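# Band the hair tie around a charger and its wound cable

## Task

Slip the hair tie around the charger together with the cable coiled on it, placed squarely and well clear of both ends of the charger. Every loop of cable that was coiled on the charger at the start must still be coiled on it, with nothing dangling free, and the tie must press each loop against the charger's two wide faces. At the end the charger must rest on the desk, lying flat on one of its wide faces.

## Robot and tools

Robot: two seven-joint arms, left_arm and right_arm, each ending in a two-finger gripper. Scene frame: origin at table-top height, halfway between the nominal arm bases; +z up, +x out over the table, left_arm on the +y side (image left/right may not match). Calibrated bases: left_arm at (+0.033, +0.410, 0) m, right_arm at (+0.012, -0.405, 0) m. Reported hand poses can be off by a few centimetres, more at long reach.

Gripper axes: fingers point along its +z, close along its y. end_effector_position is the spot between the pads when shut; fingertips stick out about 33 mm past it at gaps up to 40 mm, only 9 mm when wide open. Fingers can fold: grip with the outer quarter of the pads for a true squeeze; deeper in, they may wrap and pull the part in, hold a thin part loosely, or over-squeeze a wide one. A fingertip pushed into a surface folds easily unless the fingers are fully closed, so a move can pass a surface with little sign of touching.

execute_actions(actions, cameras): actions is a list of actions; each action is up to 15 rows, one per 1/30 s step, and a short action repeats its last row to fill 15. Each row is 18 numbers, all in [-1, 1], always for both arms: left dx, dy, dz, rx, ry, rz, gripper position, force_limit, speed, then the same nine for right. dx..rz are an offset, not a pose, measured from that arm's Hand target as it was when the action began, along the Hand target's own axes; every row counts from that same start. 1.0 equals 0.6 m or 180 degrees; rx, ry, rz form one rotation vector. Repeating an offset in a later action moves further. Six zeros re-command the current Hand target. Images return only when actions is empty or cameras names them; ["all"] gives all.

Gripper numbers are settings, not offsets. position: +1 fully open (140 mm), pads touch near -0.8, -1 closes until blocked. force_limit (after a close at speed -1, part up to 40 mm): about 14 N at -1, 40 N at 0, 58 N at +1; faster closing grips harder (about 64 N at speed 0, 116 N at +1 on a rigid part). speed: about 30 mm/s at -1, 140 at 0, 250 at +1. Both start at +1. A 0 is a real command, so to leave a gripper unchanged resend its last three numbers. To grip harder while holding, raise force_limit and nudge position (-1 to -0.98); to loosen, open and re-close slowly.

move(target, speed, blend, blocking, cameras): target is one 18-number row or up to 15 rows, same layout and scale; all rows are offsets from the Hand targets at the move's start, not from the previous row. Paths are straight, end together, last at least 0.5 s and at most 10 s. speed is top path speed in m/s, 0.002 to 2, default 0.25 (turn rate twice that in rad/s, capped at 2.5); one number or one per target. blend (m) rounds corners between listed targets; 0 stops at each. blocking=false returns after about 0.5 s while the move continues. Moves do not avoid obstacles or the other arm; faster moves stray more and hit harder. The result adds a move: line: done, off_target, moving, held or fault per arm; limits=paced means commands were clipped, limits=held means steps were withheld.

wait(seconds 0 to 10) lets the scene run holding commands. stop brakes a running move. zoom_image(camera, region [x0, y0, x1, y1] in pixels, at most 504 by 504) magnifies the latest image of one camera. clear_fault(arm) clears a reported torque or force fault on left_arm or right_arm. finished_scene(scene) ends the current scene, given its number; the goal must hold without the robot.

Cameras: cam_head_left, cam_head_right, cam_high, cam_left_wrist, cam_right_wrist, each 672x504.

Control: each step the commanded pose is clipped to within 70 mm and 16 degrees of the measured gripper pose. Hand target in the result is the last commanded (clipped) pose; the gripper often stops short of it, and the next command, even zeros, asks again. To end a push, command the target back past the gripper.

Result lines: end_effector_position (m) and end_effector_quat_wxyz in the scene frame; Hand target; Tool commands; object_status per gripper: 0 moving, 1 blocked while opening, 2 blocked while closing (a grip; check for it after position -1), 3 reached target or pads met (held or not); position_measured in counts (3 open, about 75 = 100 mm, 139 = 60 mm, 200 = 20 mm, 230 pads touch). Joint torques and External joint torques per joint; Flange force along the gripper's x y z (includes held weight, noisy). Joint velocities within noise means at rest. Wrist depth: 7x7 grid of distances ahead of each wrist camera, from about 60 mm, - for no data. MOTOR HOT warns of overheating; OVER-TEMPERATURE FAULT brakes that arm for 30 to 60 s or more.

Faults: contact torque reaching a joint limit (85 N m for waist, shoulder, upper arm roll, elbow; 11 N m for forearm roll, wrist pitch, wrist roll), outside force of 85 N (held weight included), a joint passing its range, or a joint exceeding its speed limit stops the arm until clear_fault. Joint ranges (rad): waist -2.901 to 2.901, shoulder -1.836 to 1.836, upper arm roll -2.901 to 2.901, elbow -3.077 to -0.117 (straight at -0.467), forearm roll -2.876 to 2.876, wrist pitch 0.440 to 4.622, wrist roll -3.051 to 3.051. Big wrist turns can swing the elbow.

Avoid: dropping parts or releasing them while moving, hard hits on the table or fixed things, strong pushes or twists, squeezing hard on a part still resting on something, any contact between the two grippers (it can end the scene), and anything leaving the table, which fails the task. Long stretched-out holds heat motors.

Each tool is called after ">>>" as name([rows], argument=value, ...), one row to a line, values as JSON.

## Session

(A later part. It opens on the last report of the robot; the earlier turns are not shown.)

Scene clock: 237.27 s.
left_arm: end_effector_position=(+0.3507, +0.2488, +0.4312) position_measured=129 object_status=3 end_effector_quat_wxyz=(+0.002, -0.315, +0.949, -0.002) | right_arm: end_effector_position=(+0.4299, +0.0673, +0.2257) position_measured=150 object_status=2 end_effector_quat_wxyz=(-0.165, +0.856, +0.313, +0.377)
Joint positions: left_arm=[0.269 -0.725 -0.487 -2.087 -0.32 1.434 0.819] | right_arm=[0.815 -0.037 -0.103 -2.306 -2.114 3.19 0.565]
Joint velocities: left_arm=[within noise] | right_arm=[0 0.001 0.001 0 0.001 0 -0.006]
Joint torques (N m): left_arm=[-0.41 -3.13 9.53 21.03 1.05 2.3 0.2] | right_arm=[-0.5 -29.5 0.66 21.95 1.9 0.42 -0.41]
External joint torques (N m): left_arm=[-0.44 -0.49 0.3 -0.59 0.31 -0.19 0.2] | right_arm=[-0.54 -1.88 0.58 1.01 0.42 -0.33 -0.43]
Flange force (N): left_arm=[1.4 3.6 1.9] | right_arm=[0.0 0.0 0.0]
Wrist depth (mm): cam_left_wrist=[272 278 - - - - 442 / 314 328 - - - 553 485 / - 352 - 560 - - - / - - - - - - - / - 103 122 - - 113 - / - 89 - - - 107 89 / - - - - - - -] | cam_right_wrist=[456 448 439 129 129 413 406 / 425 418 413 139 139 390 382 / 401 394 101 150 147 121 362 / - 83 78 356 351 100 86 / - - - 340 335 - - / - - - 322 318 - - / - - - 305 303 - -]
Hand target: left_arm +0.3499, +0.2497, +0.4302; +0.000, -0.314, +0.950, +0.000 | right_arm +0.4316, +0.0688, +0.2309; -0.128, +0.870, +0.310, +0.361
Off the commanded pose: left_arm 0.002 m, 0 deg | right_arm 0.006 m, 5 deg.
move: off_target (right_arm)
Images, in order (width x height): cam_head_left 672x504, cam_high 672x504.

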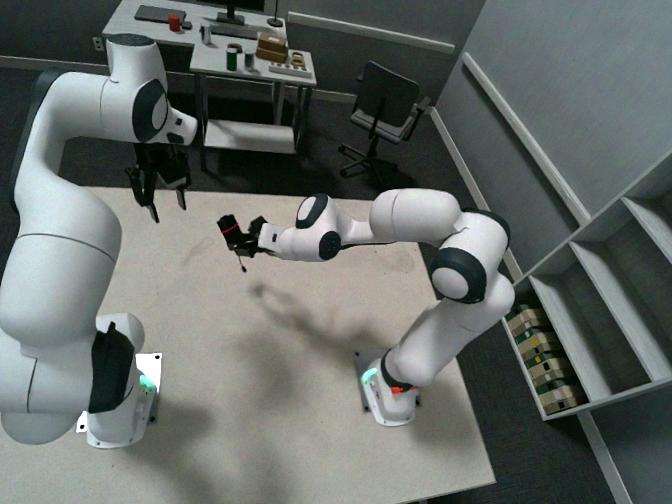

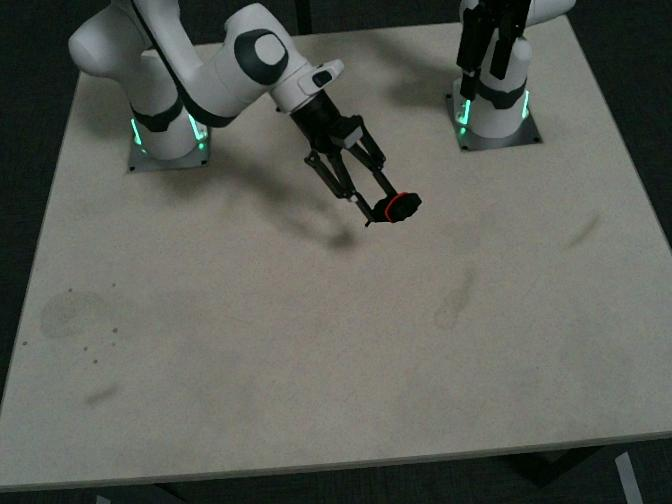

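>>> move([
  [0,0,0,0,0,0,0.0,0.2,-1,0,0,0,0,0,0,-0.98,0.1,-1],
], speed=0.2)

>>> move([
  [0,0,0,0,0,0,0.0,0.2,-1,0,0,0,0,-0.125,0,-0.98,0.1,-1],
], speed=0.2)

>>> move([
  [0,0,0,0,0,0,0.0,0.2,-1,0,0,0,0,-0.125,0,-0.98,0.1,-1],
], speed=0.2, cameras=["cam_high","cam_head_left","cam_right_wrist"])

Scene clock: 237.90 s.
left_arm: end_effector_position=(+0.3507, +0.2488, +0.4312) position_measured=129 object_status=3 end_effector_quat_wxyz=(+0.002, -0.315, +0.949, -0.002) | right_arm: end_effector_position=(+0.4299, +0.0673, +0.2257) position_measured=150 object_status=2 end_effector_quat_wxyz=(-0.165, +0.856, +0.313, +0.377)
Joint positions: left_arm=[0.269 -0.725 -0.487 -2.087 -0.32 1.434 0.819] | right_arm=[0.815 -0.037 -0.103 -2.306 -2.114 3.19 0.564]
Joint torques (N m): left_arm=[-0.41 -3.13 9.49 21.04 1.05 2.3 0.21] | right_arm=[-0.22 -29.54 0.12 22.14 1.64 0.39 -0.34]
External joint torques (N m): left_arm=[-0.46 -0.46 0.21 -0.64 0.29 -0.2 0.21] | right_arm=[-0.16 -1.96 0.15 1.18 0.16 -0.33 -0.36]
Flange force (N): left_arm=[1.4 3.4 2.1] | right_arm=[0.0 0.0 0.0]
Wrist depth (mm): cam_left_wrist=[272 277 - - - - 435 / 312 313 - - - 556 475 / - 353 - - - 576 - / - - - - - - - / - - 122 - - 112 - / - 89 - - - 107 89 / - - - - - - -] | cam_right_wrist=[- 447 440 129 129 413 409 / 424 418 413 138 139 381 381 / 400 395 101 150 146 110 363 / - 83 78 359 354 100 86 / - - - 336 333 - - / - - - 320 318 - - / - - - 307 303 - -]
Hand target: left_arm +0.3499, +0.2497, +0.4302; +0.000, -0.314, +0.950, +0.000 | right_arm +0.4317, +0.0683, +0.2305; -0.165, +0.854, +0.313, +0.381 (not the last commanded pose)
Off the commanded pose: left_arm 0.002 m, 0 deg | right_arm 0.006 m, 5 deg.
move: off_target (right_arm)

Scene clock: 242.00 s.
left_arm: end_effector_position=(+0.3507, +0.2488, +0.4312) position_measured=129 object_status=3 end_effector_quat_wxyz=(+0.002, -0.315, +0.949, -0.002) | right_arm: end_effector_position=(+0.4309, +0.0671, +0.2283) position_measured=150 object_status=2 end_effector_quat_wxyz=(-0.099, +0.911, +0.344, +0.206)
Joint positions: left_arm=[0.269 -0.725 -0.487 -2.087 -0.32 1.434 0.819] | right_arm=[1.43 0.402 -0.765 -1.615 -2.724 3.934 1.382]
Joint velocities: left_arm=[within noise] | right_arm=[0 0 0.001 0.001 -0.002 0 0.006]
Joint torques (N m): left_arm=[-0.42 -3.14 9.59 21.03 1.04 2.31 0.21] | right_arm=[0.15 -34.94 -8.19 21.77 0.17 1.33 -0.04]
External joint torques (N m): left_arm=[-0.46 -0.47 0.28 -0.64 0.29 -0.19 0.21] | right_arm=[0.05 -0.53 -0.5 1.39 0.48 0.23 -0.05]
Flange force (N): left_arm=[1.4 3.6 2.1] | right_arm=[6.5 -0.6 -0.6]
Wrist depth (mm): cam_left_wrist=[218 222 - - - - 437 / 288 276 - - - 541 493 / - 368 - - - - - / - 638 - - - - - / - - 122 - - 112 - / - 89 - - - 107 90 / - - - - 697 - -] | cam_right_wrist=[369 358 352 129 130 336 336 / 368 361 356 138 140 341 336 / 371 364 101 149 147 121 339 / - 83 78 356 353 100 86 / - - - 360 356 - - / - - - 364 360 - - / - - - 370 365 - -]
Hand target: left_arm +0.3499, +0.2497, +0.4302; +0.000, -0.314, +0.950, +0.000 | right_arm +0.4317, +0.0683, +0.2305; -0.101, +0.912, +0.339, +0.208
Off the commanded pose: left_arm 0.002 m, 0 deg | right_arm 0.003 m, 1 deg.
move: done; limits=paced

Scene clock: 244.53 s.
left_arm: end_effector_position=(+0.3507, +0.2488, +0.4312) position_measured=129 object_status=3 end_effector_quat_wxyz=(+0.002, -0.315, +0.949, -0.002) | right_arm: end_effector_position=(+0.4311, +0.0677, +0.2258) position_measured=150 object_status=2 end_effector_quat_wxyz=(-0.044, +0.933, +0.355, +0.051)
Joint positions: left_arm=[0.269 -0.725 -0.487 -2.087 -0.32 1.434 0.819] | right_arm=[1.022 0.871 -0.492 -0.777 -2.719 4.574 1.517]
Joint velocities: left_arm=[within noise] | right_arm=[-0.001 -0.001 0.001 0 0 0 0.007]
Joint torques (N m): left_arm=[-0.42 -3.1 9.54 21.03 1.05 2.31 0.2] | right_arm=[-0.57 -51.39 -6.02 19.6 -0.69 2.75 0.07]
External joint torques (N m): left_arm=[-0.39 -0.4 0.36 -0.63 0.31 -0.18 0.2] | right_arm=[-0.73 -1.21 0.54 1.32 -0.05 0.63 0.07]
Flange force (N): left_arm=[1.2 3.5 1.9] | right_arm=[0.0 0.0 0.0]
Wrist depth (mm): cam_left_wrist=[547 - 537 - - - 432 / 211 227 - - - - 495 / - 368 - 578 - - - / - - 631 - - 580 - / - - 122 - - 113 - / - 89 - - - 107 90 / - - - - - - -] | cam_right_wrist=[335 325 323 129 130 306 301 / 359 349 340 139 139 323 317 / 378 367 101 149 147 121 331 / - 83 78 379 375 100 86 / - - - 411 401 - - / - - - 436 430 - - / - - - 482 474 - -]
Hand target: left_arm +0.3499, +0.2497, +0.4302; +0.000, -0.314, +0.950, +0.000 | right_arm +0.4317, +0.0683, +0.2305; -0.033, +0.935, +0.353, +0.026
Off the commanded pose: left_arm 0.002 m, 0 deg | right_arm 0.005 m, 3 deg.
joint sent to its limit (right arm) — joint 6 (wrist pitch), upper limit. The joint targets are off in orientation, not in position.
move: off_target (right_arm)
camera_calibration:
cam_right_wrist: T_world_to_cam=[[0.68228, -0.728121, -0.0658393, -0.218145], [-0.664646, -0.655262, 0.358995, 0.228276], [-0.304534, -0.201175, -0.931014, 0.49276], [0, 0, 0, 1]] pos_world=[0.45062, 0.0898757, 0.362455]
Images, in order (width x height): cam_head_left 672x504, cam_high 672x504, cam_right_wrist 672x504.

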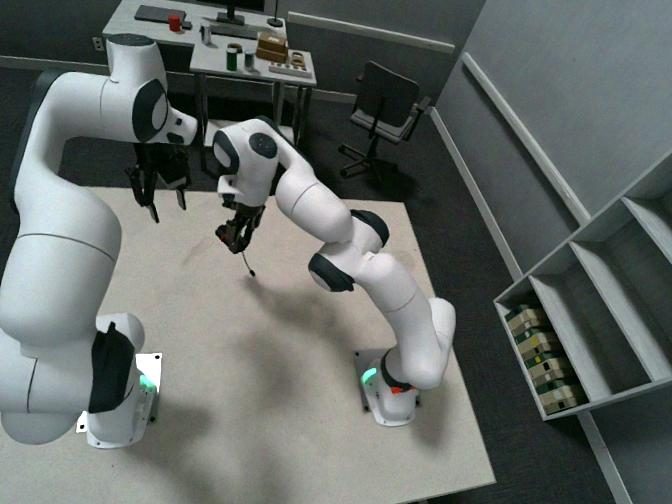

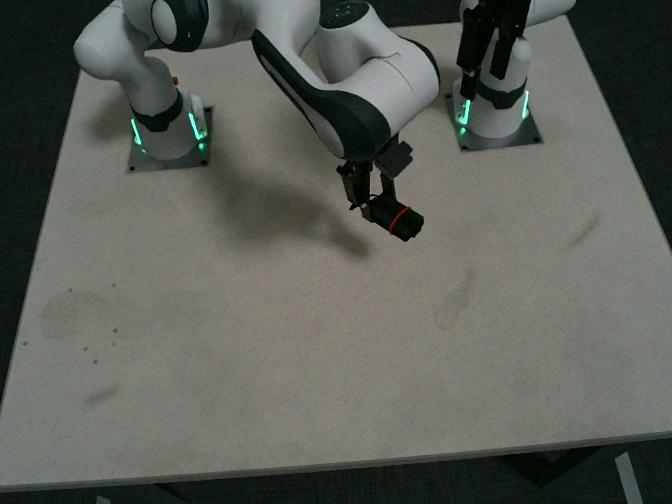

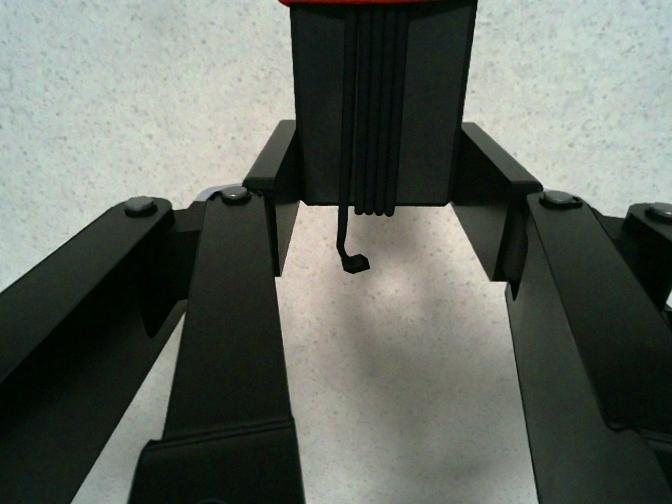

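>>> move([
  [0,0,0,0,0,0,0.0,0.2,-1,-0.217,0.07,0,0,0,0,-0.98,0.1,-1],
], speed=0.15)

Scene clock: 246.73 s.
left_arm: end_effector_position=(+0.3507, +0.2488, +0.4312) position_measured=129 object_status=3 end_effector_quat_wxyz=(+0.002, -0.315, +0.949, -0.002) | right_arm: end_effector_position=(+0.3603, -0.0487, +0.2174) position_measured=150 object_status=2 end_effector_quat_wxyz=(-0.032, +0.936, +0.349, +0.023)
Joint positions: left_arm=[0.269 -0.725 -0.487 -2.087 -0.32 1.434 0.819] | right_arm=[1.294 0.379 -0.676 -1.646 -2.833 4.29 1.389]
Joint torques (N m): left_arm=[-0.4 -3.12 9.53 21.04 1.04 2.31 0.22] | right_arm=[0.1 -35.58 -6.85 19.78 -0.58 2.38 -0.41]
External joint torques (N m): left_arm=[-0.39 -0.46 0.36 -0.55 0.3 -0.18 0.22] | right_arm=[0.18 -1.42 -0.33 0.46 -0.01 0.06 -0.41]
Flange force (N): left_arm=[1.2 3.6 1.8] | right_arm=[-2.8 0.7 -1.9]
Wrist depth (mm): cam_left_wrist=[- - - - - - 435 / - - - - 544 - 479 / - - - 541 560 - - / - 621 - - - - - / 644 - 122 - - 113 - / - 89 - - 662 107 89 / - - - - 683 - -] | cam_right_wrist=[320 316 313 129 130 298 294 / 336 337 329 138 140 318 313 / 383 361 100 148 146 117 331 / - 83 78 384 380 100 86 / - - - 417 408 - - / - - - 455 448 - - / - - - 499 496 - -]
Hand target: left_arm +0.3499, +0.2497, +0.4302; +0.000, -0.314, +0.950, +0.000 | right_arm +0.3618, -0.0487, +0.2194; -0.033, +0.935, +0.353, +0.026
Off the commanded pose: left_arm 0.002 m, 0 deg | right_arm 0.003 m, 1 deg.
joint sent to its limit (right arm) — joint 5 (forearm roll), lower limit. The joint targets still meet the commanded pose.
move: done

>>> move([
  [0,0,0,0,0,0,0.0,0.2,-1,0,0,0,-0.0138,-0.0229,0,-0.98,0.1,-1],
  [0,0,0,0,0,0,0.0,0.2,-1,0,0,0.1333,-0.0138,-0.0229,0,-0.98,0.1,-1],
], speed=0.15, cameras=["cam_right_wrist","cam_head_left"])

Scene clock: 249.27 s.
left_arm: end_effector_position=(+0.3507, +0.2488, +0.4312) position_measured=129 object_status=3 end_effector_quat_wxyz=(+0.002, -0.315, +0.949, -0.002) | right_arm: end_effector_position=(+0.3632, -0.0442, +0.1386) position_measured=150 object_status=2 end_effector_quat_wxyz=(+0.003, +0.937, +0.350, -0.002)
Joint positions: left_arm=[0.269 -0.725 -0.487 -2.087 -0.32 1.434 0.819] | right_arm=[1.264 0.552 -0.642 -1.626 -2.784 4.233 1.373]
Joint velocities: left_arm=[within noise] | right_arm=[0.001 0.002 0.002 -0.001 0 -0.003 -0.004]
Joint torques (N m): left_arm=[-0.41 -3.12 9.51 21.08 1.04 2.32 0.19] | right_arm=[-0.71 -39.32 -8.2 18.78 -0.51 2.59 -0.34]
External joint torques (N m): left_arm=[-0.41 -0.36 0.27 -0.66 0.3 -0.18 0.19] | right_arm=[-0.69 -0.67 0.49 0.68 0.22 0.11 -0.34]
Flange force (N): left_arm=[1.2 3.3 2.0] | right_arm=[3.4 1.6 -0.7]
Wrist depth (mm): cam_left_wrist=[- 421 - - - - 436 / - - - - - - 476 / - - 586 - - - - / - - - - - - - / - - 122 573 170 113 - / - 89 - - - 107 90 / - - - 714 697 - -] | cam_right_wrist=[237 236 234 129 129 229 228 / 256 255 252 139 140 247 247 / 279 272 106 148 147 121 266 / - 83 78 299 297 100 86 / - - - 331 330 - - / - - - 369 368 - - / - - - 420 417 - -]
Hand target: left_arm +0.3499, +0.2497, +0.4302; +0.000, -0.314, +0.950, +0.000 | right_arm +0.3638, -0.0424, +0.1397; +0.000, +0.936, +0.353, +0.000
Off the commanded pose: left_arm 0.002 m, 0 deg | right_arm 0.002 m, 0 deg.
move: done
camera_calibration:
cam_right_wrist: T_world_to_cam=[[0.671035, -0.741182, -0.0190015, -0.261916], [-0.643607, -0.595036, 0.481355, 0.119166], [-0.368078, -0.310777, -0.87632, 0.379035], [0, 0, 0, 1]] pos_world=[0.391966, -0.00542408, 0.269818]
Images, in order (width x height): cam_head_left 672x504, cam_right_wrist 672x504.

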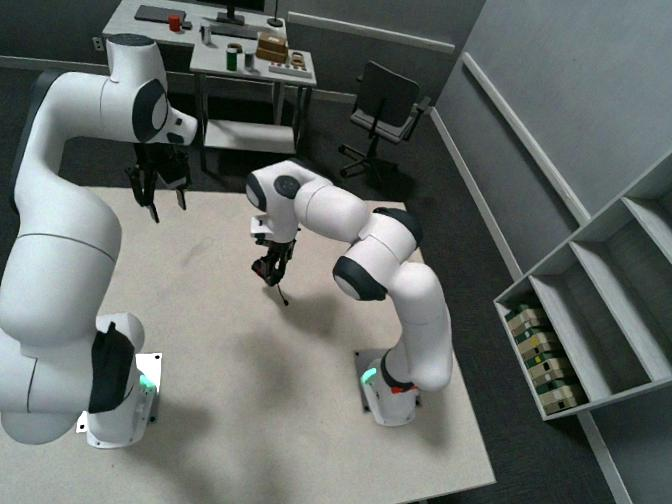

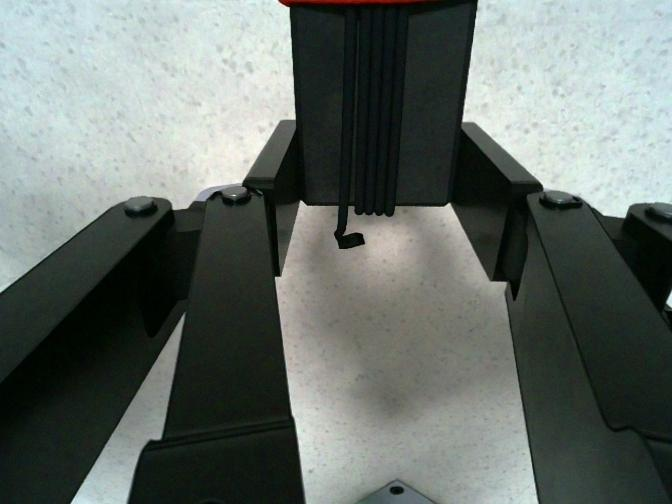

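>>> move([
  [0,0,0,0,0,0,0.0,0.2,-1,0,0,0.144,0,0,0,-0.98,0.1,-1],
], speed=0.12, cameras=["cam_right_wrist"])

Scene clock: 250.77 s.
left_arm: end_effector_position=(+0.3507, +0.2488, +0.4312) position_measured=129 object_status=3 end_effector_quat_wxyz=(+0.002, -0.315, +0.949, -0.002) | right_arm: end_effector_position=(+0.3637, -0.0439, +0.0553) position_measured=150 object_status=2 end_effector_quat_wxyz=(+0.001, +0.937, +0.349, -0.002)
Joint positions: left_arm=[0.269 -0.725 -0.487 -2.087 -0.32 1.434 0.819] | right_arm=[1.205 0.647 -0.566 -1.689 -2.728 4.074 1.327]
Joint velocities: left_arm=[within noise] | right_arm=[-0.001 -0.002 0.001 0.001 0 -0.003 -0.004]
Joint torques (N m): left_arm=[-0.42 -3.13 9.53 21.02 1.04 2.32 0.19] | right_arm=[-0.57 -38.05 -7.31 15.85 -0.48 2.01 -0.47]
External joint torques (N m): left_arm=[-0.42 -0.49 0.35 -0.55 0.3 -0.17 0.19] | right_arm=[-0.64 2.92 1.63 -1.04 0.16 -0.48 -0.47]
Flange force (N): left_arm=[1.3 3.6 1.8] | right_arm=[4.0 1.8 7.5]
Wrist depth (mm): cam_left_wrist=[269 364 - - - - 435 / - 578 - - - - 479 / - 596 - - - - - / - - - - 596 - - / 653 104 122 - - 113 - / - 89 - - - 107 89 / - - - - - - -] | cam_right_wrist=[160 159 158 128 129 155 154 / 174 175 170 138 139 167 166 / 188 184 111 150 147 121 180 / - 83 78 202 201 100 86 / - - - 222 220 - - / - - - 250 253 - - / - - - 284 282 - -]
Hand target: left_arm +0.3499, +0.2497, +0.4302; +0.000, -0.314, +0.950, +0.000 | right_arm +0.3638, -0.0425, +0.0533; +0.000, +0.936, +0.353, +0.000
Off the commanded pose: left_arm 0.002 m, 0 deg | right_arm 0.002 m, 0 deg.
move: done
camera_calibration:
cam_right_wrist: T_world_to_cam=[[0.669641, -0.74238, -0.0213037, -0.263081], [-0.644706, -0.595298, 0.479556, 0.160244], [-0.368695, -0.307396, -0.877252, 0.306714], [0, 0, 0, 1]] pos_world=[0.392564, -0.00563049, 0.186615]
Images, in order (width x height): cam_right_wrist 672x504.

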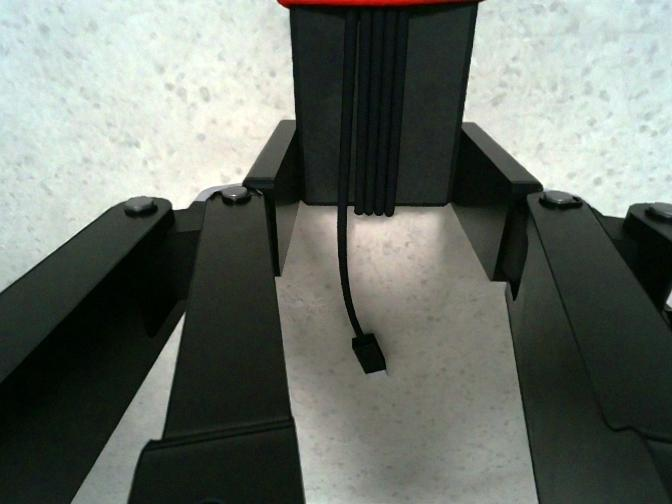

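>>> wait(seconds=0.3)

>>> move([
  [0,0,0,0,0,0,0.0,0.2,-1,0,0,0.007,0,0,0,-0.98,0.1,-1],
], speed=0.02)

>>> move([
  [0,0,0,0,0,0,0.0,0.2,-1,0,0,0.005,0,0,0,-0.98,0.1,-1],
], speed=0.02, cameras=["cam_right_wrist"])

Scene clock: 251.17 s.
left_arm: end_effector_position=(+0.3507, +0.2488, +0.4312) position_measured=129 object_status=3 end_effector_quat_wxyz=(+0.002, -0.315, +0.949, -0.002) | right_arm: end_effector_position=(+0.3638, -0.0438, +0.0552) position_measured=150 object_status=2 end_effector_quat_wxyz=(+0.001, +0.937, +0.350, -0.001)
Joint positions: left_arm=[0.269 -0.725 -0.487 -2.087 -0.32 1.434 0.819] | right_arm=[1.204 0.647 -0.566 -1.689 -2.728 4.073 1.326]
Joint torques (N m): left_arm=[-0.38 -3.11 9.61 21.01 1.04 2.3 0.15] | right_arm=[-0.44 -38.22 -7.38 15.86 -0.46 2.01 -0.37]
External joint torques (N m): left_arm=[-0.37 -0.39 0.41 -0.66 0.3 -0.19 0.15] | right_arm=[-0.3 2.53 1.67 -0.91 0.2 -0.47 -0.37]
Flange force (N): left_arm=[1.2 3.6 2.0] | right_arm=[3.1 1.0 6.6]
Wrist depth (mm): cam_left_wrist=[269 289 - - - - 435 / - - - - 551 - 483 / - - - - - 567 - / - - - - - - - / - - 122 - - 113 - / - 89 - - - 107 90 / - - - 673 - - -] | cam_right_wrist=[160 159 158 129 129 155 154 / 173 175 170 138 139 167 166 / 188 184 111 150 147 116 176 / - 83 78 200 200 100 86 / - - - 223 221 - - / - - - 250 247 - - / - - - 282 281 - -]
Hand target: left_arm +0.3499, +0.2497, +0.4302; +0.000, -0.314, +0.950, +0.000 | right_arm +0.3638, -0.0425, +0.0533; +0.000, +0.936, +0.353, +0.000
Tool commands: left_gripper/position=+0.0 left_gripper/force_limit=+0.2 left_gripper/speed=-1.0 right_gripper/position=-0.98 right_gripper/force_limit=+0.1 right_gripper/speed=-1.0
Off the commanded pose: left_arm 0.002 m, 0 deg | right_arm 0.002 m, 0 deg.
wait: 0.30 s; at rest by 0.07 s

Scene clock: 251.87 s.
left_arm: end_effector_position=(+0.3507, +0.2488, +0.4312) position_measured=129 object_status=3 end_effector_quat_wxyz=(+0.002, -0.315, +0.949, -0.002) | right_arm: end_effector_position=(+0.3649, -0.0428, +0.0542) position_measured=150 object_status=2 end_effector_quat_wxyz=(+0.000, +0.937, +0.350, +0.000)
Joint positions: left_arm=[0.269 -0.725 -0.487 -2.087 -0.32 1.434 0.819] | right_arm=[1.2 0.647 -0.562 -1.689 -2.728 4.067 1.325]
Joint velocities: left_arm=[within noise] | right_arm=[-0.004 -0.001 0.004 -0.001 0 -0.004 0]
Joint torques (N m): left_arm=[-0.38 -3.13 9.55 21.03 1.03 2.32 0.21] | right_arm=[-0.98 -36.72 -7.22 15.05 -0.26 1.86 -0.41]
External joint torques (N m): left_arm=[-0.35 -0.42 0.4 -0.65 0.29 -0.17 0.21] | right_arm=[-0.92 4.26 1.74 -1.83 0.38 -0.61 -0.41]
Flange force (N): left_arm=[1.2 3.7 2.0] | right_arm=[4.3 2.2 10.3]
Wrist depth (mm): cam_left_wrist=[269 292 - - - - 400 / - - - - - 554 485 / - 599 - - - - - / - - - - - 571 - / - - 122 - - 113 - / - 89 - - 658 107 90 / - - - - - - -] | cam_right_wrist=[160 158 158 128 128 154 153 / 173 173 169 138 139 166 165 / 187 183 111 150 147 121 178 / - 83 78 201 199 100 86 / - - - 220 220 - - / - - - 247 245 - - / - - - 280 277 - -]
Hand target: left_arm +0.3499, +0.2497, +0.4302; +0.000, -0.314, +0.950, +0.000 | right_arm +0.3638, -0.0425, +0.0491; +0.000, +0.936, +0.353, +0.000
Off the commanded pose: left_arm 0.002 m, 0 deg | right_arm 0.005 m, 0 deg.
move: off_target (right_arm)

Scene clock: 252.57 s.
left_arm: end_effector_position=(+0.3507, +0.2488, +0.4312) position_measured=129 object_status=3 end_effector_quat_wxyz=(+0.002, -0.315, +0.949, -0.002) | right_arm: end_effector_position=(+0.3653, -0.0423, +0.0529) position_measured=150 object_status=2 end_effector_quat_wxyz=(-0.001, +0.937, +0.350, +0.001)
Joint positions: left_arm=[0.269 -0.725 -0.487 -2.087 -0.32 1.434 0.819] | right_arm=[1.196 0.648 -0.557 -1.689 -2.728 4.064 1.325]
Joint torques (N m): left_arm=[-0.44 -3.15 9.51 21.06 1.04 2.3 0.19] | right_arm=[0.51 -35.5 -6.79 14.55 -0.27 1.38 -0.45]
External joint torques (N m): left_arm=[-0.42 -0.35 0.27 -0.68 0.3 -0.19 0.19] | right_arm=[0.67 5.59 2.18 -2.33 0.38 -1.09 -0.45]
Flange force (N): left_arm=[1.2 3.3 2.1] | right_arm=[2.8 -0.6 12.6]
Wrist depth (mm): cam_left_wrist=[271 290 - - - - 435 / - 560 - - - - 478 / - - - - - 586 - / - - 605 - - - 577 / - - 122 - - 113 - / - 89 - - - 107 90 / - - - - - - -] | cam_right_wrist=[158 158 157 128 127 152 152 / 172 173 168 137 138 164 163 / 186 182 111 150 147 121 177 / - 83 78 198 197 100 86 / - - - 219 217 - - / - - - 246 243 - - / - - - 278 275 - -]
Hand target: left_arm +0.3499, +0.2497, +0.4302; +0.000, -0.314, +0.950, +0.000 | right_arm +0.3638, -0.0425, +0.0461; +0.000, +0.936, +0.353, +0.000
Off the commanded pose: left_arm 0.002 m, 0 deg | right_arm 0.007 m, 0 deg.
move: off_target (right_arm)
camera_calibration:
cam_right_wrist: T_world_to_cam=[[0.67081, -0.741238, -0.0240755, -0.263285], [-0.645267, -0.599344, 0.473727, 0.16372], [-0.365574, -0.302246, -0.880342, 0.305001], [0, 0, 0, 1]] pos_world=[0.393758, -0.00484691, 0.184608]
Images, in order (width x height): cam_right_wrist 672x504.

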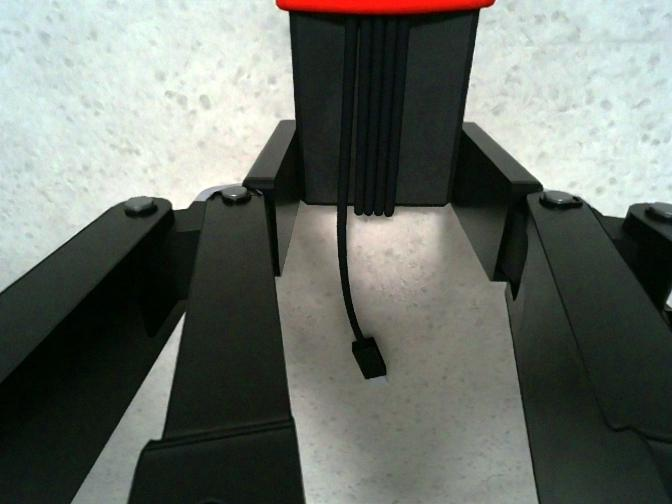

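>>> move([
  [0,0,0,0,0,0,0.0,0.2,-1,0,0,-0.006,0,0,0,-0.98,0.1,-1],
  [0,0,0,0,0,0,0.0,0.2,-1,0,0,-0.006,0,0,0,0.05,0.1,-1],
], speed=0.02)

>>> wait(seconds=0.7, cameras=["cam_right_wrist"])

Scene clock: 254.60 s.
left_arm: end_effector_position=(+0.3507, +0.2488, +0.4312) position_measured=129 object_status=3 end_effector_quat_wxyz=(+0.002, -0.315, +0.949, -0.002) | right_arm: end_effector_position=(+0.3649, -0.0424, +0.0519) position_measured=123 object_status=0 end_effector_quat_wxyz=(-0.001, +0.937, +0.350, +0.000)
Joint positions: left_arm=[0.269 -0.725 -0.487 -2.087 -0.32 1.434 0.819] | right_arm=[1.196 0.65 -0.556 -1.689 -2.728 4.063 1.325]
Joint torques (N m): left_arm=[-0.36 -3.16 9.56 21.06 1.03 2.31 0.19] | right_arm=[0.1 -39.5 -7.96 16.35 -0.51 2.4 -0.27]
External joint torques (N m): left_arm=[-0.33 -0.37 0.33 -0.67 0.29 -0.18 0.19] | right_arm=[-0.06 1.58 0.78 -0.54 0.11 -0.08 -0.27]
Flange force (N): left_arm=[1.1 3.4 2.0] | right_arm=[2.2 0.5 3.5]
Wrist depth (mm): cam_left_wrist=[271 284 - - - - 435 / - - - - - - 489 / - - - - - - - / - 626 - - - - - / - - 122 - - 113 605 / - 89 - - - 107 89 / - - 693 - - - -] | cam_right_wrist=[157 156 155 126 125 151 151 / 170 172 165 136 137 163 162 / 185 180 118 149 150 130 173 / - 86 119 197 196 109 78 / - - 221 218 216 206 - / - - 246 244 241 77 - / - - - 276 272 - -]
Hand target: left_arm +0.3499, +0.2497, +0.4302; +0.000, -0.314, +0.950, +0.000 | right_arm +0.3638, -0.0425, +0.0497; +0.000, +0.936, +0.353, +0.000
Off the commanded pose: left_arm 0.002 m, 0 deg | right_arm 0.002 m, 0 deg.
move: done; target 2's new numbers were sent with right_arm's hand 0.004 m and 0 deg from that target

Scene clock: 255.30 s.
left_arm: end_effector_position=(+0.3507, +0.2488, +0.4312) position_measured=129 object_status=3 end_effector_quat_wxyz=(+0.002, -0.315, +0.949, -0.002) | right_arm: end_effector_position=(+0.3649, -0.0424, +0.0519) position_measured=123 object_status=3 end_effector_quat_wxyz=(-0.001, +0.937, +0.350, +0.000)
Joint positions: left_arm=[0.269 -0.725 -0.487 -2.087 -0.32 1.434 0.819] | right_arm=[1.196 0.65 -0.556 -1.689 -2.728 4.063 1.325]
Joint torques (N m): left_arm=[-0.42 -3.14 9.59 21.02 1.03 2.3 0.2] | right_arm=[0.13 -39.49 -8.01 16.25 -0.48 2.39 -0.28]
External joint torques (N m): left_arm=[-0.45 -0.57 0.34 -0.57 0.29 -0.19 0.2] | right_arm=[0.27 1.62 0.96 -0.6 0.16 -0.08 -0.28]
Flange force (N): left_arm=[1.5 3.8 1.9] | right_arm=[1.7 -0.1 3.6]
Wrist depth (mm): cam_left_wrist=[271 289 - - - 545 436 / - - - - - 544 498 / 587 - - - - - - / - 599 - - - - 638 / 660 104 122 - - 113 605 / - 89 - - - 107 90 / - - - - - - -] | cam_right_wrist=[158 156 156 126 125 152 151 / 171 171 165 136 136 163 163 / 185 180 118 150 150 130 173 / - 86 119 197 197 109 78 / - - 220 218 215 206 - / - - 246 245 240 77 - / - - - 276 272 - -]
Hand target: left_arm +0.3499, +0.2497, +0.4302; +0.000, -0.314, +0.950, +0.000 | right_arm +0.3638, -0.0425, +0.0497; +0.000, +0.936, +0.353, +0.000
Tool commands: left_gripper/position=+0.0 left_gripper/force_limit=+0.2 left_gripper/speed=-1.0 right_gripper/position=+0.05 right_gripper/force_limit=+0.1 right_gripper/speed=-1.0
Off the commanded pose: left_arm 0.002 m, 0 deg | right_arm 0.002 m, 0 deg.
wait: 0.70 s; at rest by 0.17 s
camera_calibration:
cam_right_wrist: T_world_to_cam=[[0.67126, -0.74085, -0.0234643, -0.26333], [-0.64463, -0.599119, 0.474878, 0.163525], [-0.365872, -0.303641, -0.879739, 0.303889], [0, 0, 0, 1]] pos_world=[0.39336, -0.00484406, 0.183509]
Images, in order (width x height): cam_right_wrist 672x504.

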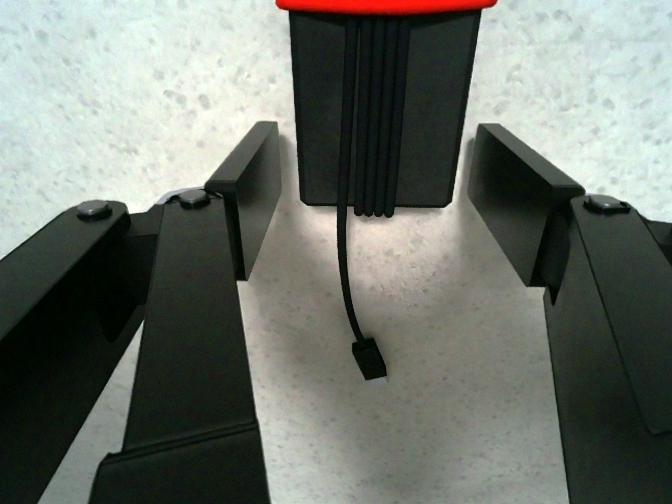

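Released. Retreat upward and inspect.

>>> move([
  [0,0,0,0,0,0,0.0,0.2,-1,0,0,-0.07,0,0,0,0.05,0.1,-1],
  [0,0,0,0,0,0,0.0,0.2,-1,0,0,-0.2,0,0,0,0.05,0.1,-1],
], speed=[0.05,0.15], blend=0.005, cameras=["cam_right_wrist","cam_head_left","cam_high"])

>>> zoom_image(camera="cam_high", region=[290, 160, 430, 260])

Scene clock: 257.57 s.
left_arm: end_effector_position=(+0.3507, +0.2488, +0.4312) position_measured=129 object_status=3 end_effector_quat_wxyz=(+0.002, -0.315, +0.949, -0.002) | right_arm: end_effector_position=(+0.3640, -0.0413, +0.1695) position_measured=123 object_status=3 end_effector_quat_wxyz=(-0.001, +0.934, +0.356, +0.001)
Joint positions: left_arm=[0.269 -0.725 -0.487 -2.087 -0.32 1.434 0.819] | right_arm=[1.27 0.52 -0.65 -1.587 -2.803 4.288 1.378]
Joint velocities: left_arm=[within noise] | right_arm=[0 0.001 -0.001 0 0 0.006 0.006]
Joint torques (N m): left_arm=[-0.48 -3.16 9.51 21.06 1.06 2.31 0.19] | right_arm=[0.21 -37.46 -8.38 18.41 -0.62 3.03 0.1]
External joint torques (N m): left_arm=[-0.46 -0.42 0.3 -0.64 0.32 -0.19 0.19] | right_arm=[0.33 0.85 0.01 -0.18 0.11 0.57 0.1]
Flange force (N): left_arm=[1.3 3.5 2.0] | right_arm=[2.6 -0.9 -0.3]
Wrist depth (mm): cam_left_wrist=[376 510 - - - - 435 / - - - - - 553 485 / 577 - - - - - - / 612 578 - - - 589 - / - 103 122 - - 113 - / - 89 - 673 - 107 89 / - - - - - - -] | cam_right_wrist=[266 264 262 237 251 257 255 / 286 285 280 255 273 276 274 / 312 302 117 304 302 130 292 / - 86 118 334 331 109 78 / - - 372 369 366 - - / - - 413 413 400 - - / - - - 463 464 - -]
Hand target: left_arm +0.3499, +0.2497, +0.4302; +0.000, -0.314, +0.950, +0.000 | right_arm +0.3638, -0.0424, +0.1697; +0.000, +0.936, +0.353, +0.000
Off the commanded pose: left_arm 0.002 m, 0 deg | right_arm 0.001 m, 0 deg.
move: done
camera_calibration:
cam_right_wrist: T_world_to_cam=[[0.680439, -0.732413, -0.0239555, -0.262098], [-0.637443, -0.607702, 0.473672, 0.105024], [-0.361481, -0.307035, -0.880375, 0.405774], [0, 0, 0, 1]] pos_world=[0.391969, -0.00355381, 0.301208]
Images, in order (width x height): cam_head_left 672x504, cam_high 672x504, cam_right_wrist 672x504.

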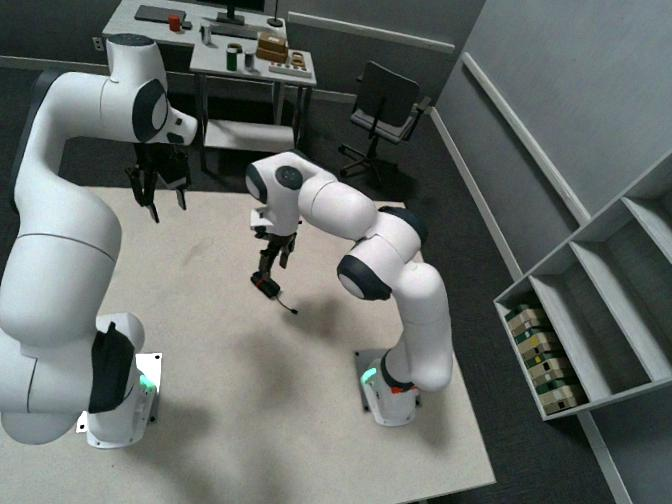

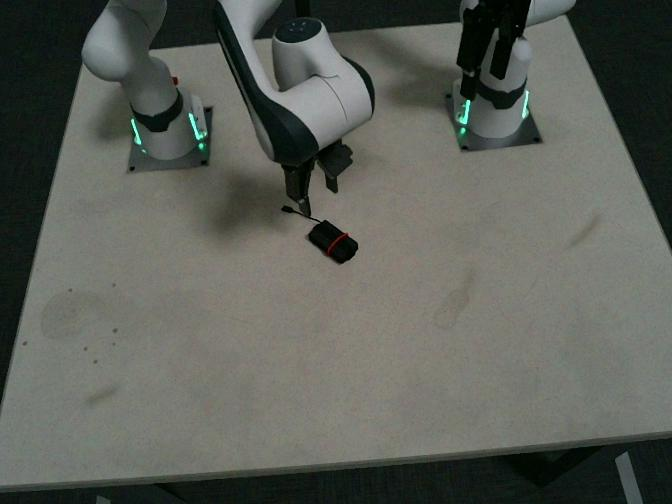

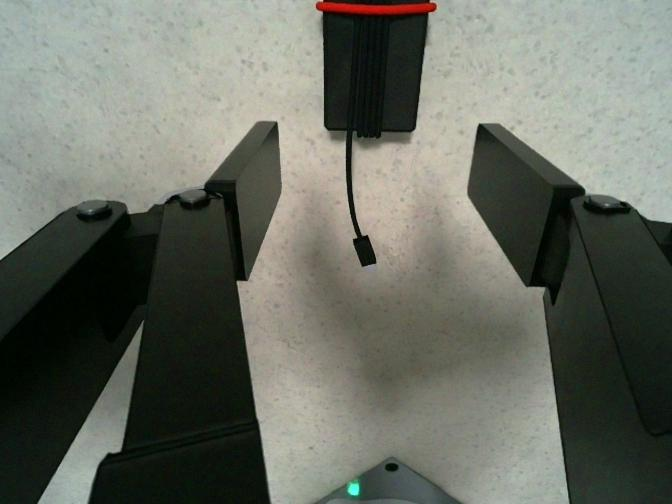

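Scaled by 3.600 from the camera's 672x504 image, which has a finer 960x720 frame.

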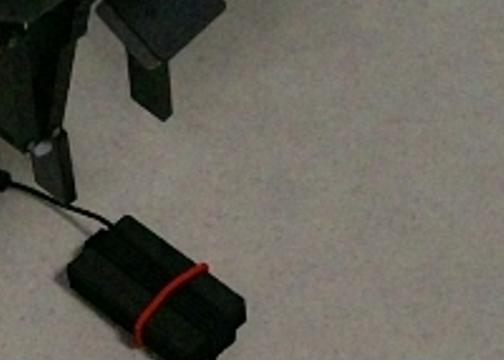

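>>> move([
  [0,0,0,0,0,0,0.0,0.2,-1,0.11,0,0,0,0,0,0.05,0.1,-1],
], speed=0.2, cameras=["cam_right_wrist"])

>>> zoom_image(camera="cam_right_wrist", region=[250, 0, 500, 250])

Scene clock: 259.03 s.
left_arm: end_effector_position=(+0.3507, +0.2488, +0.4312) position_measured=129 object_status=3 end_effector_quat_wxyz=(+0.002, -0.315, +0.949, -0.002) | right_arm: end_effector_position=(+0.4145, +0.0012, +0.1705) position_measured=123 object_status=3 end_effector_quat_wxyz=(+0.001, +0.935, +0.356, +0.002)
Joint positions: left_arm=[0.269 -0.725 -0.487 -2.087 -0.32 1.434 0.819] | right_arm=[1.129 0.767 -0.61 -1.18 -2.72 4.454 1.385]
Joint velocities: left_arm=[within noise] | right_arm=[0 -0.001 -0.001 0 0 0.004 0]
Joint torques (N m): left_arm=[-0.43 -3.16 9.54 21.05 1.04 2.29 0.15] | right_arm=[-0.38 -44.71 -9.1 18.42 -0.36 3.04 0.1]
External joint torques (N m): left_arm=[-0.43 -0.51 0.33 -0.6 0.3 -0.2 0.15] | right_arm=[-0.31 1.62 0.55 0.25 0.43 0.59 0.1]
Flange force (N): left_arm=[1.5 3.6 1.9] | right_arm=[12.9 -0.4 -0.9]
Wrist depth (mm): cam_left_wrist=[252 297 - - - - 433 / 298 353 - - - 539 486 / - 601 - - - 576 - / - 598 - - - - - / - - 122 635 170 113 - / - 89 - - - 107 89 / - - - 673 - - -] | cam_right_wrist=[266 265 262 260 255 256 255 / 288 287 280 254 270 275 274 / 313 302 117 278 291 130 293 / - 86 118 333 330 109 78 / - - 372 369 365 - - / - - 413 413 406 - - / - - - 463 458 - -]
Hand target: left_arm +0.3499, +0.2497, +0.4302; +0.000, -0.314, +0.950, +0.000 | right_arm +0.4134, +0.0012, +0.1697; +0.000, +0.936, +0.353, +0.000
Off the commanded pose: left_arm 0.002 m, 0 deg | right_arm 0.001 m, 0 deg.
move: done
camera_calibration:
cam_right_wrist: T_world_to_cam=[[0.680362, -0.732612, -0.0196832, -0.265914], [-0.639324, -0.606429, 0.472767, 0.163546], [-0.358291, -0.309069, -0.880968, 0.436748], [0, 0, 0, 1]] pos_world=[0.44196, 0.0393521, 0.302208]
Images, in order (width x height): cam_right_wrist 672x504.

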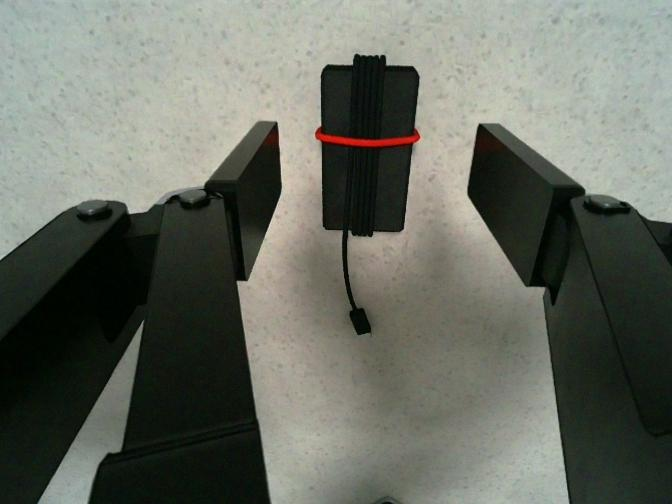

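Scaled by 2.016 from the camera's 672x504 image, which has a finer 960x720 frame.

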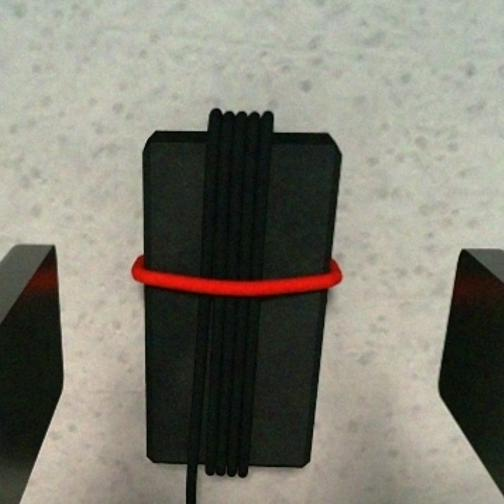

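>>> finished_scene(scene=2)

The scene is finished: the task was done.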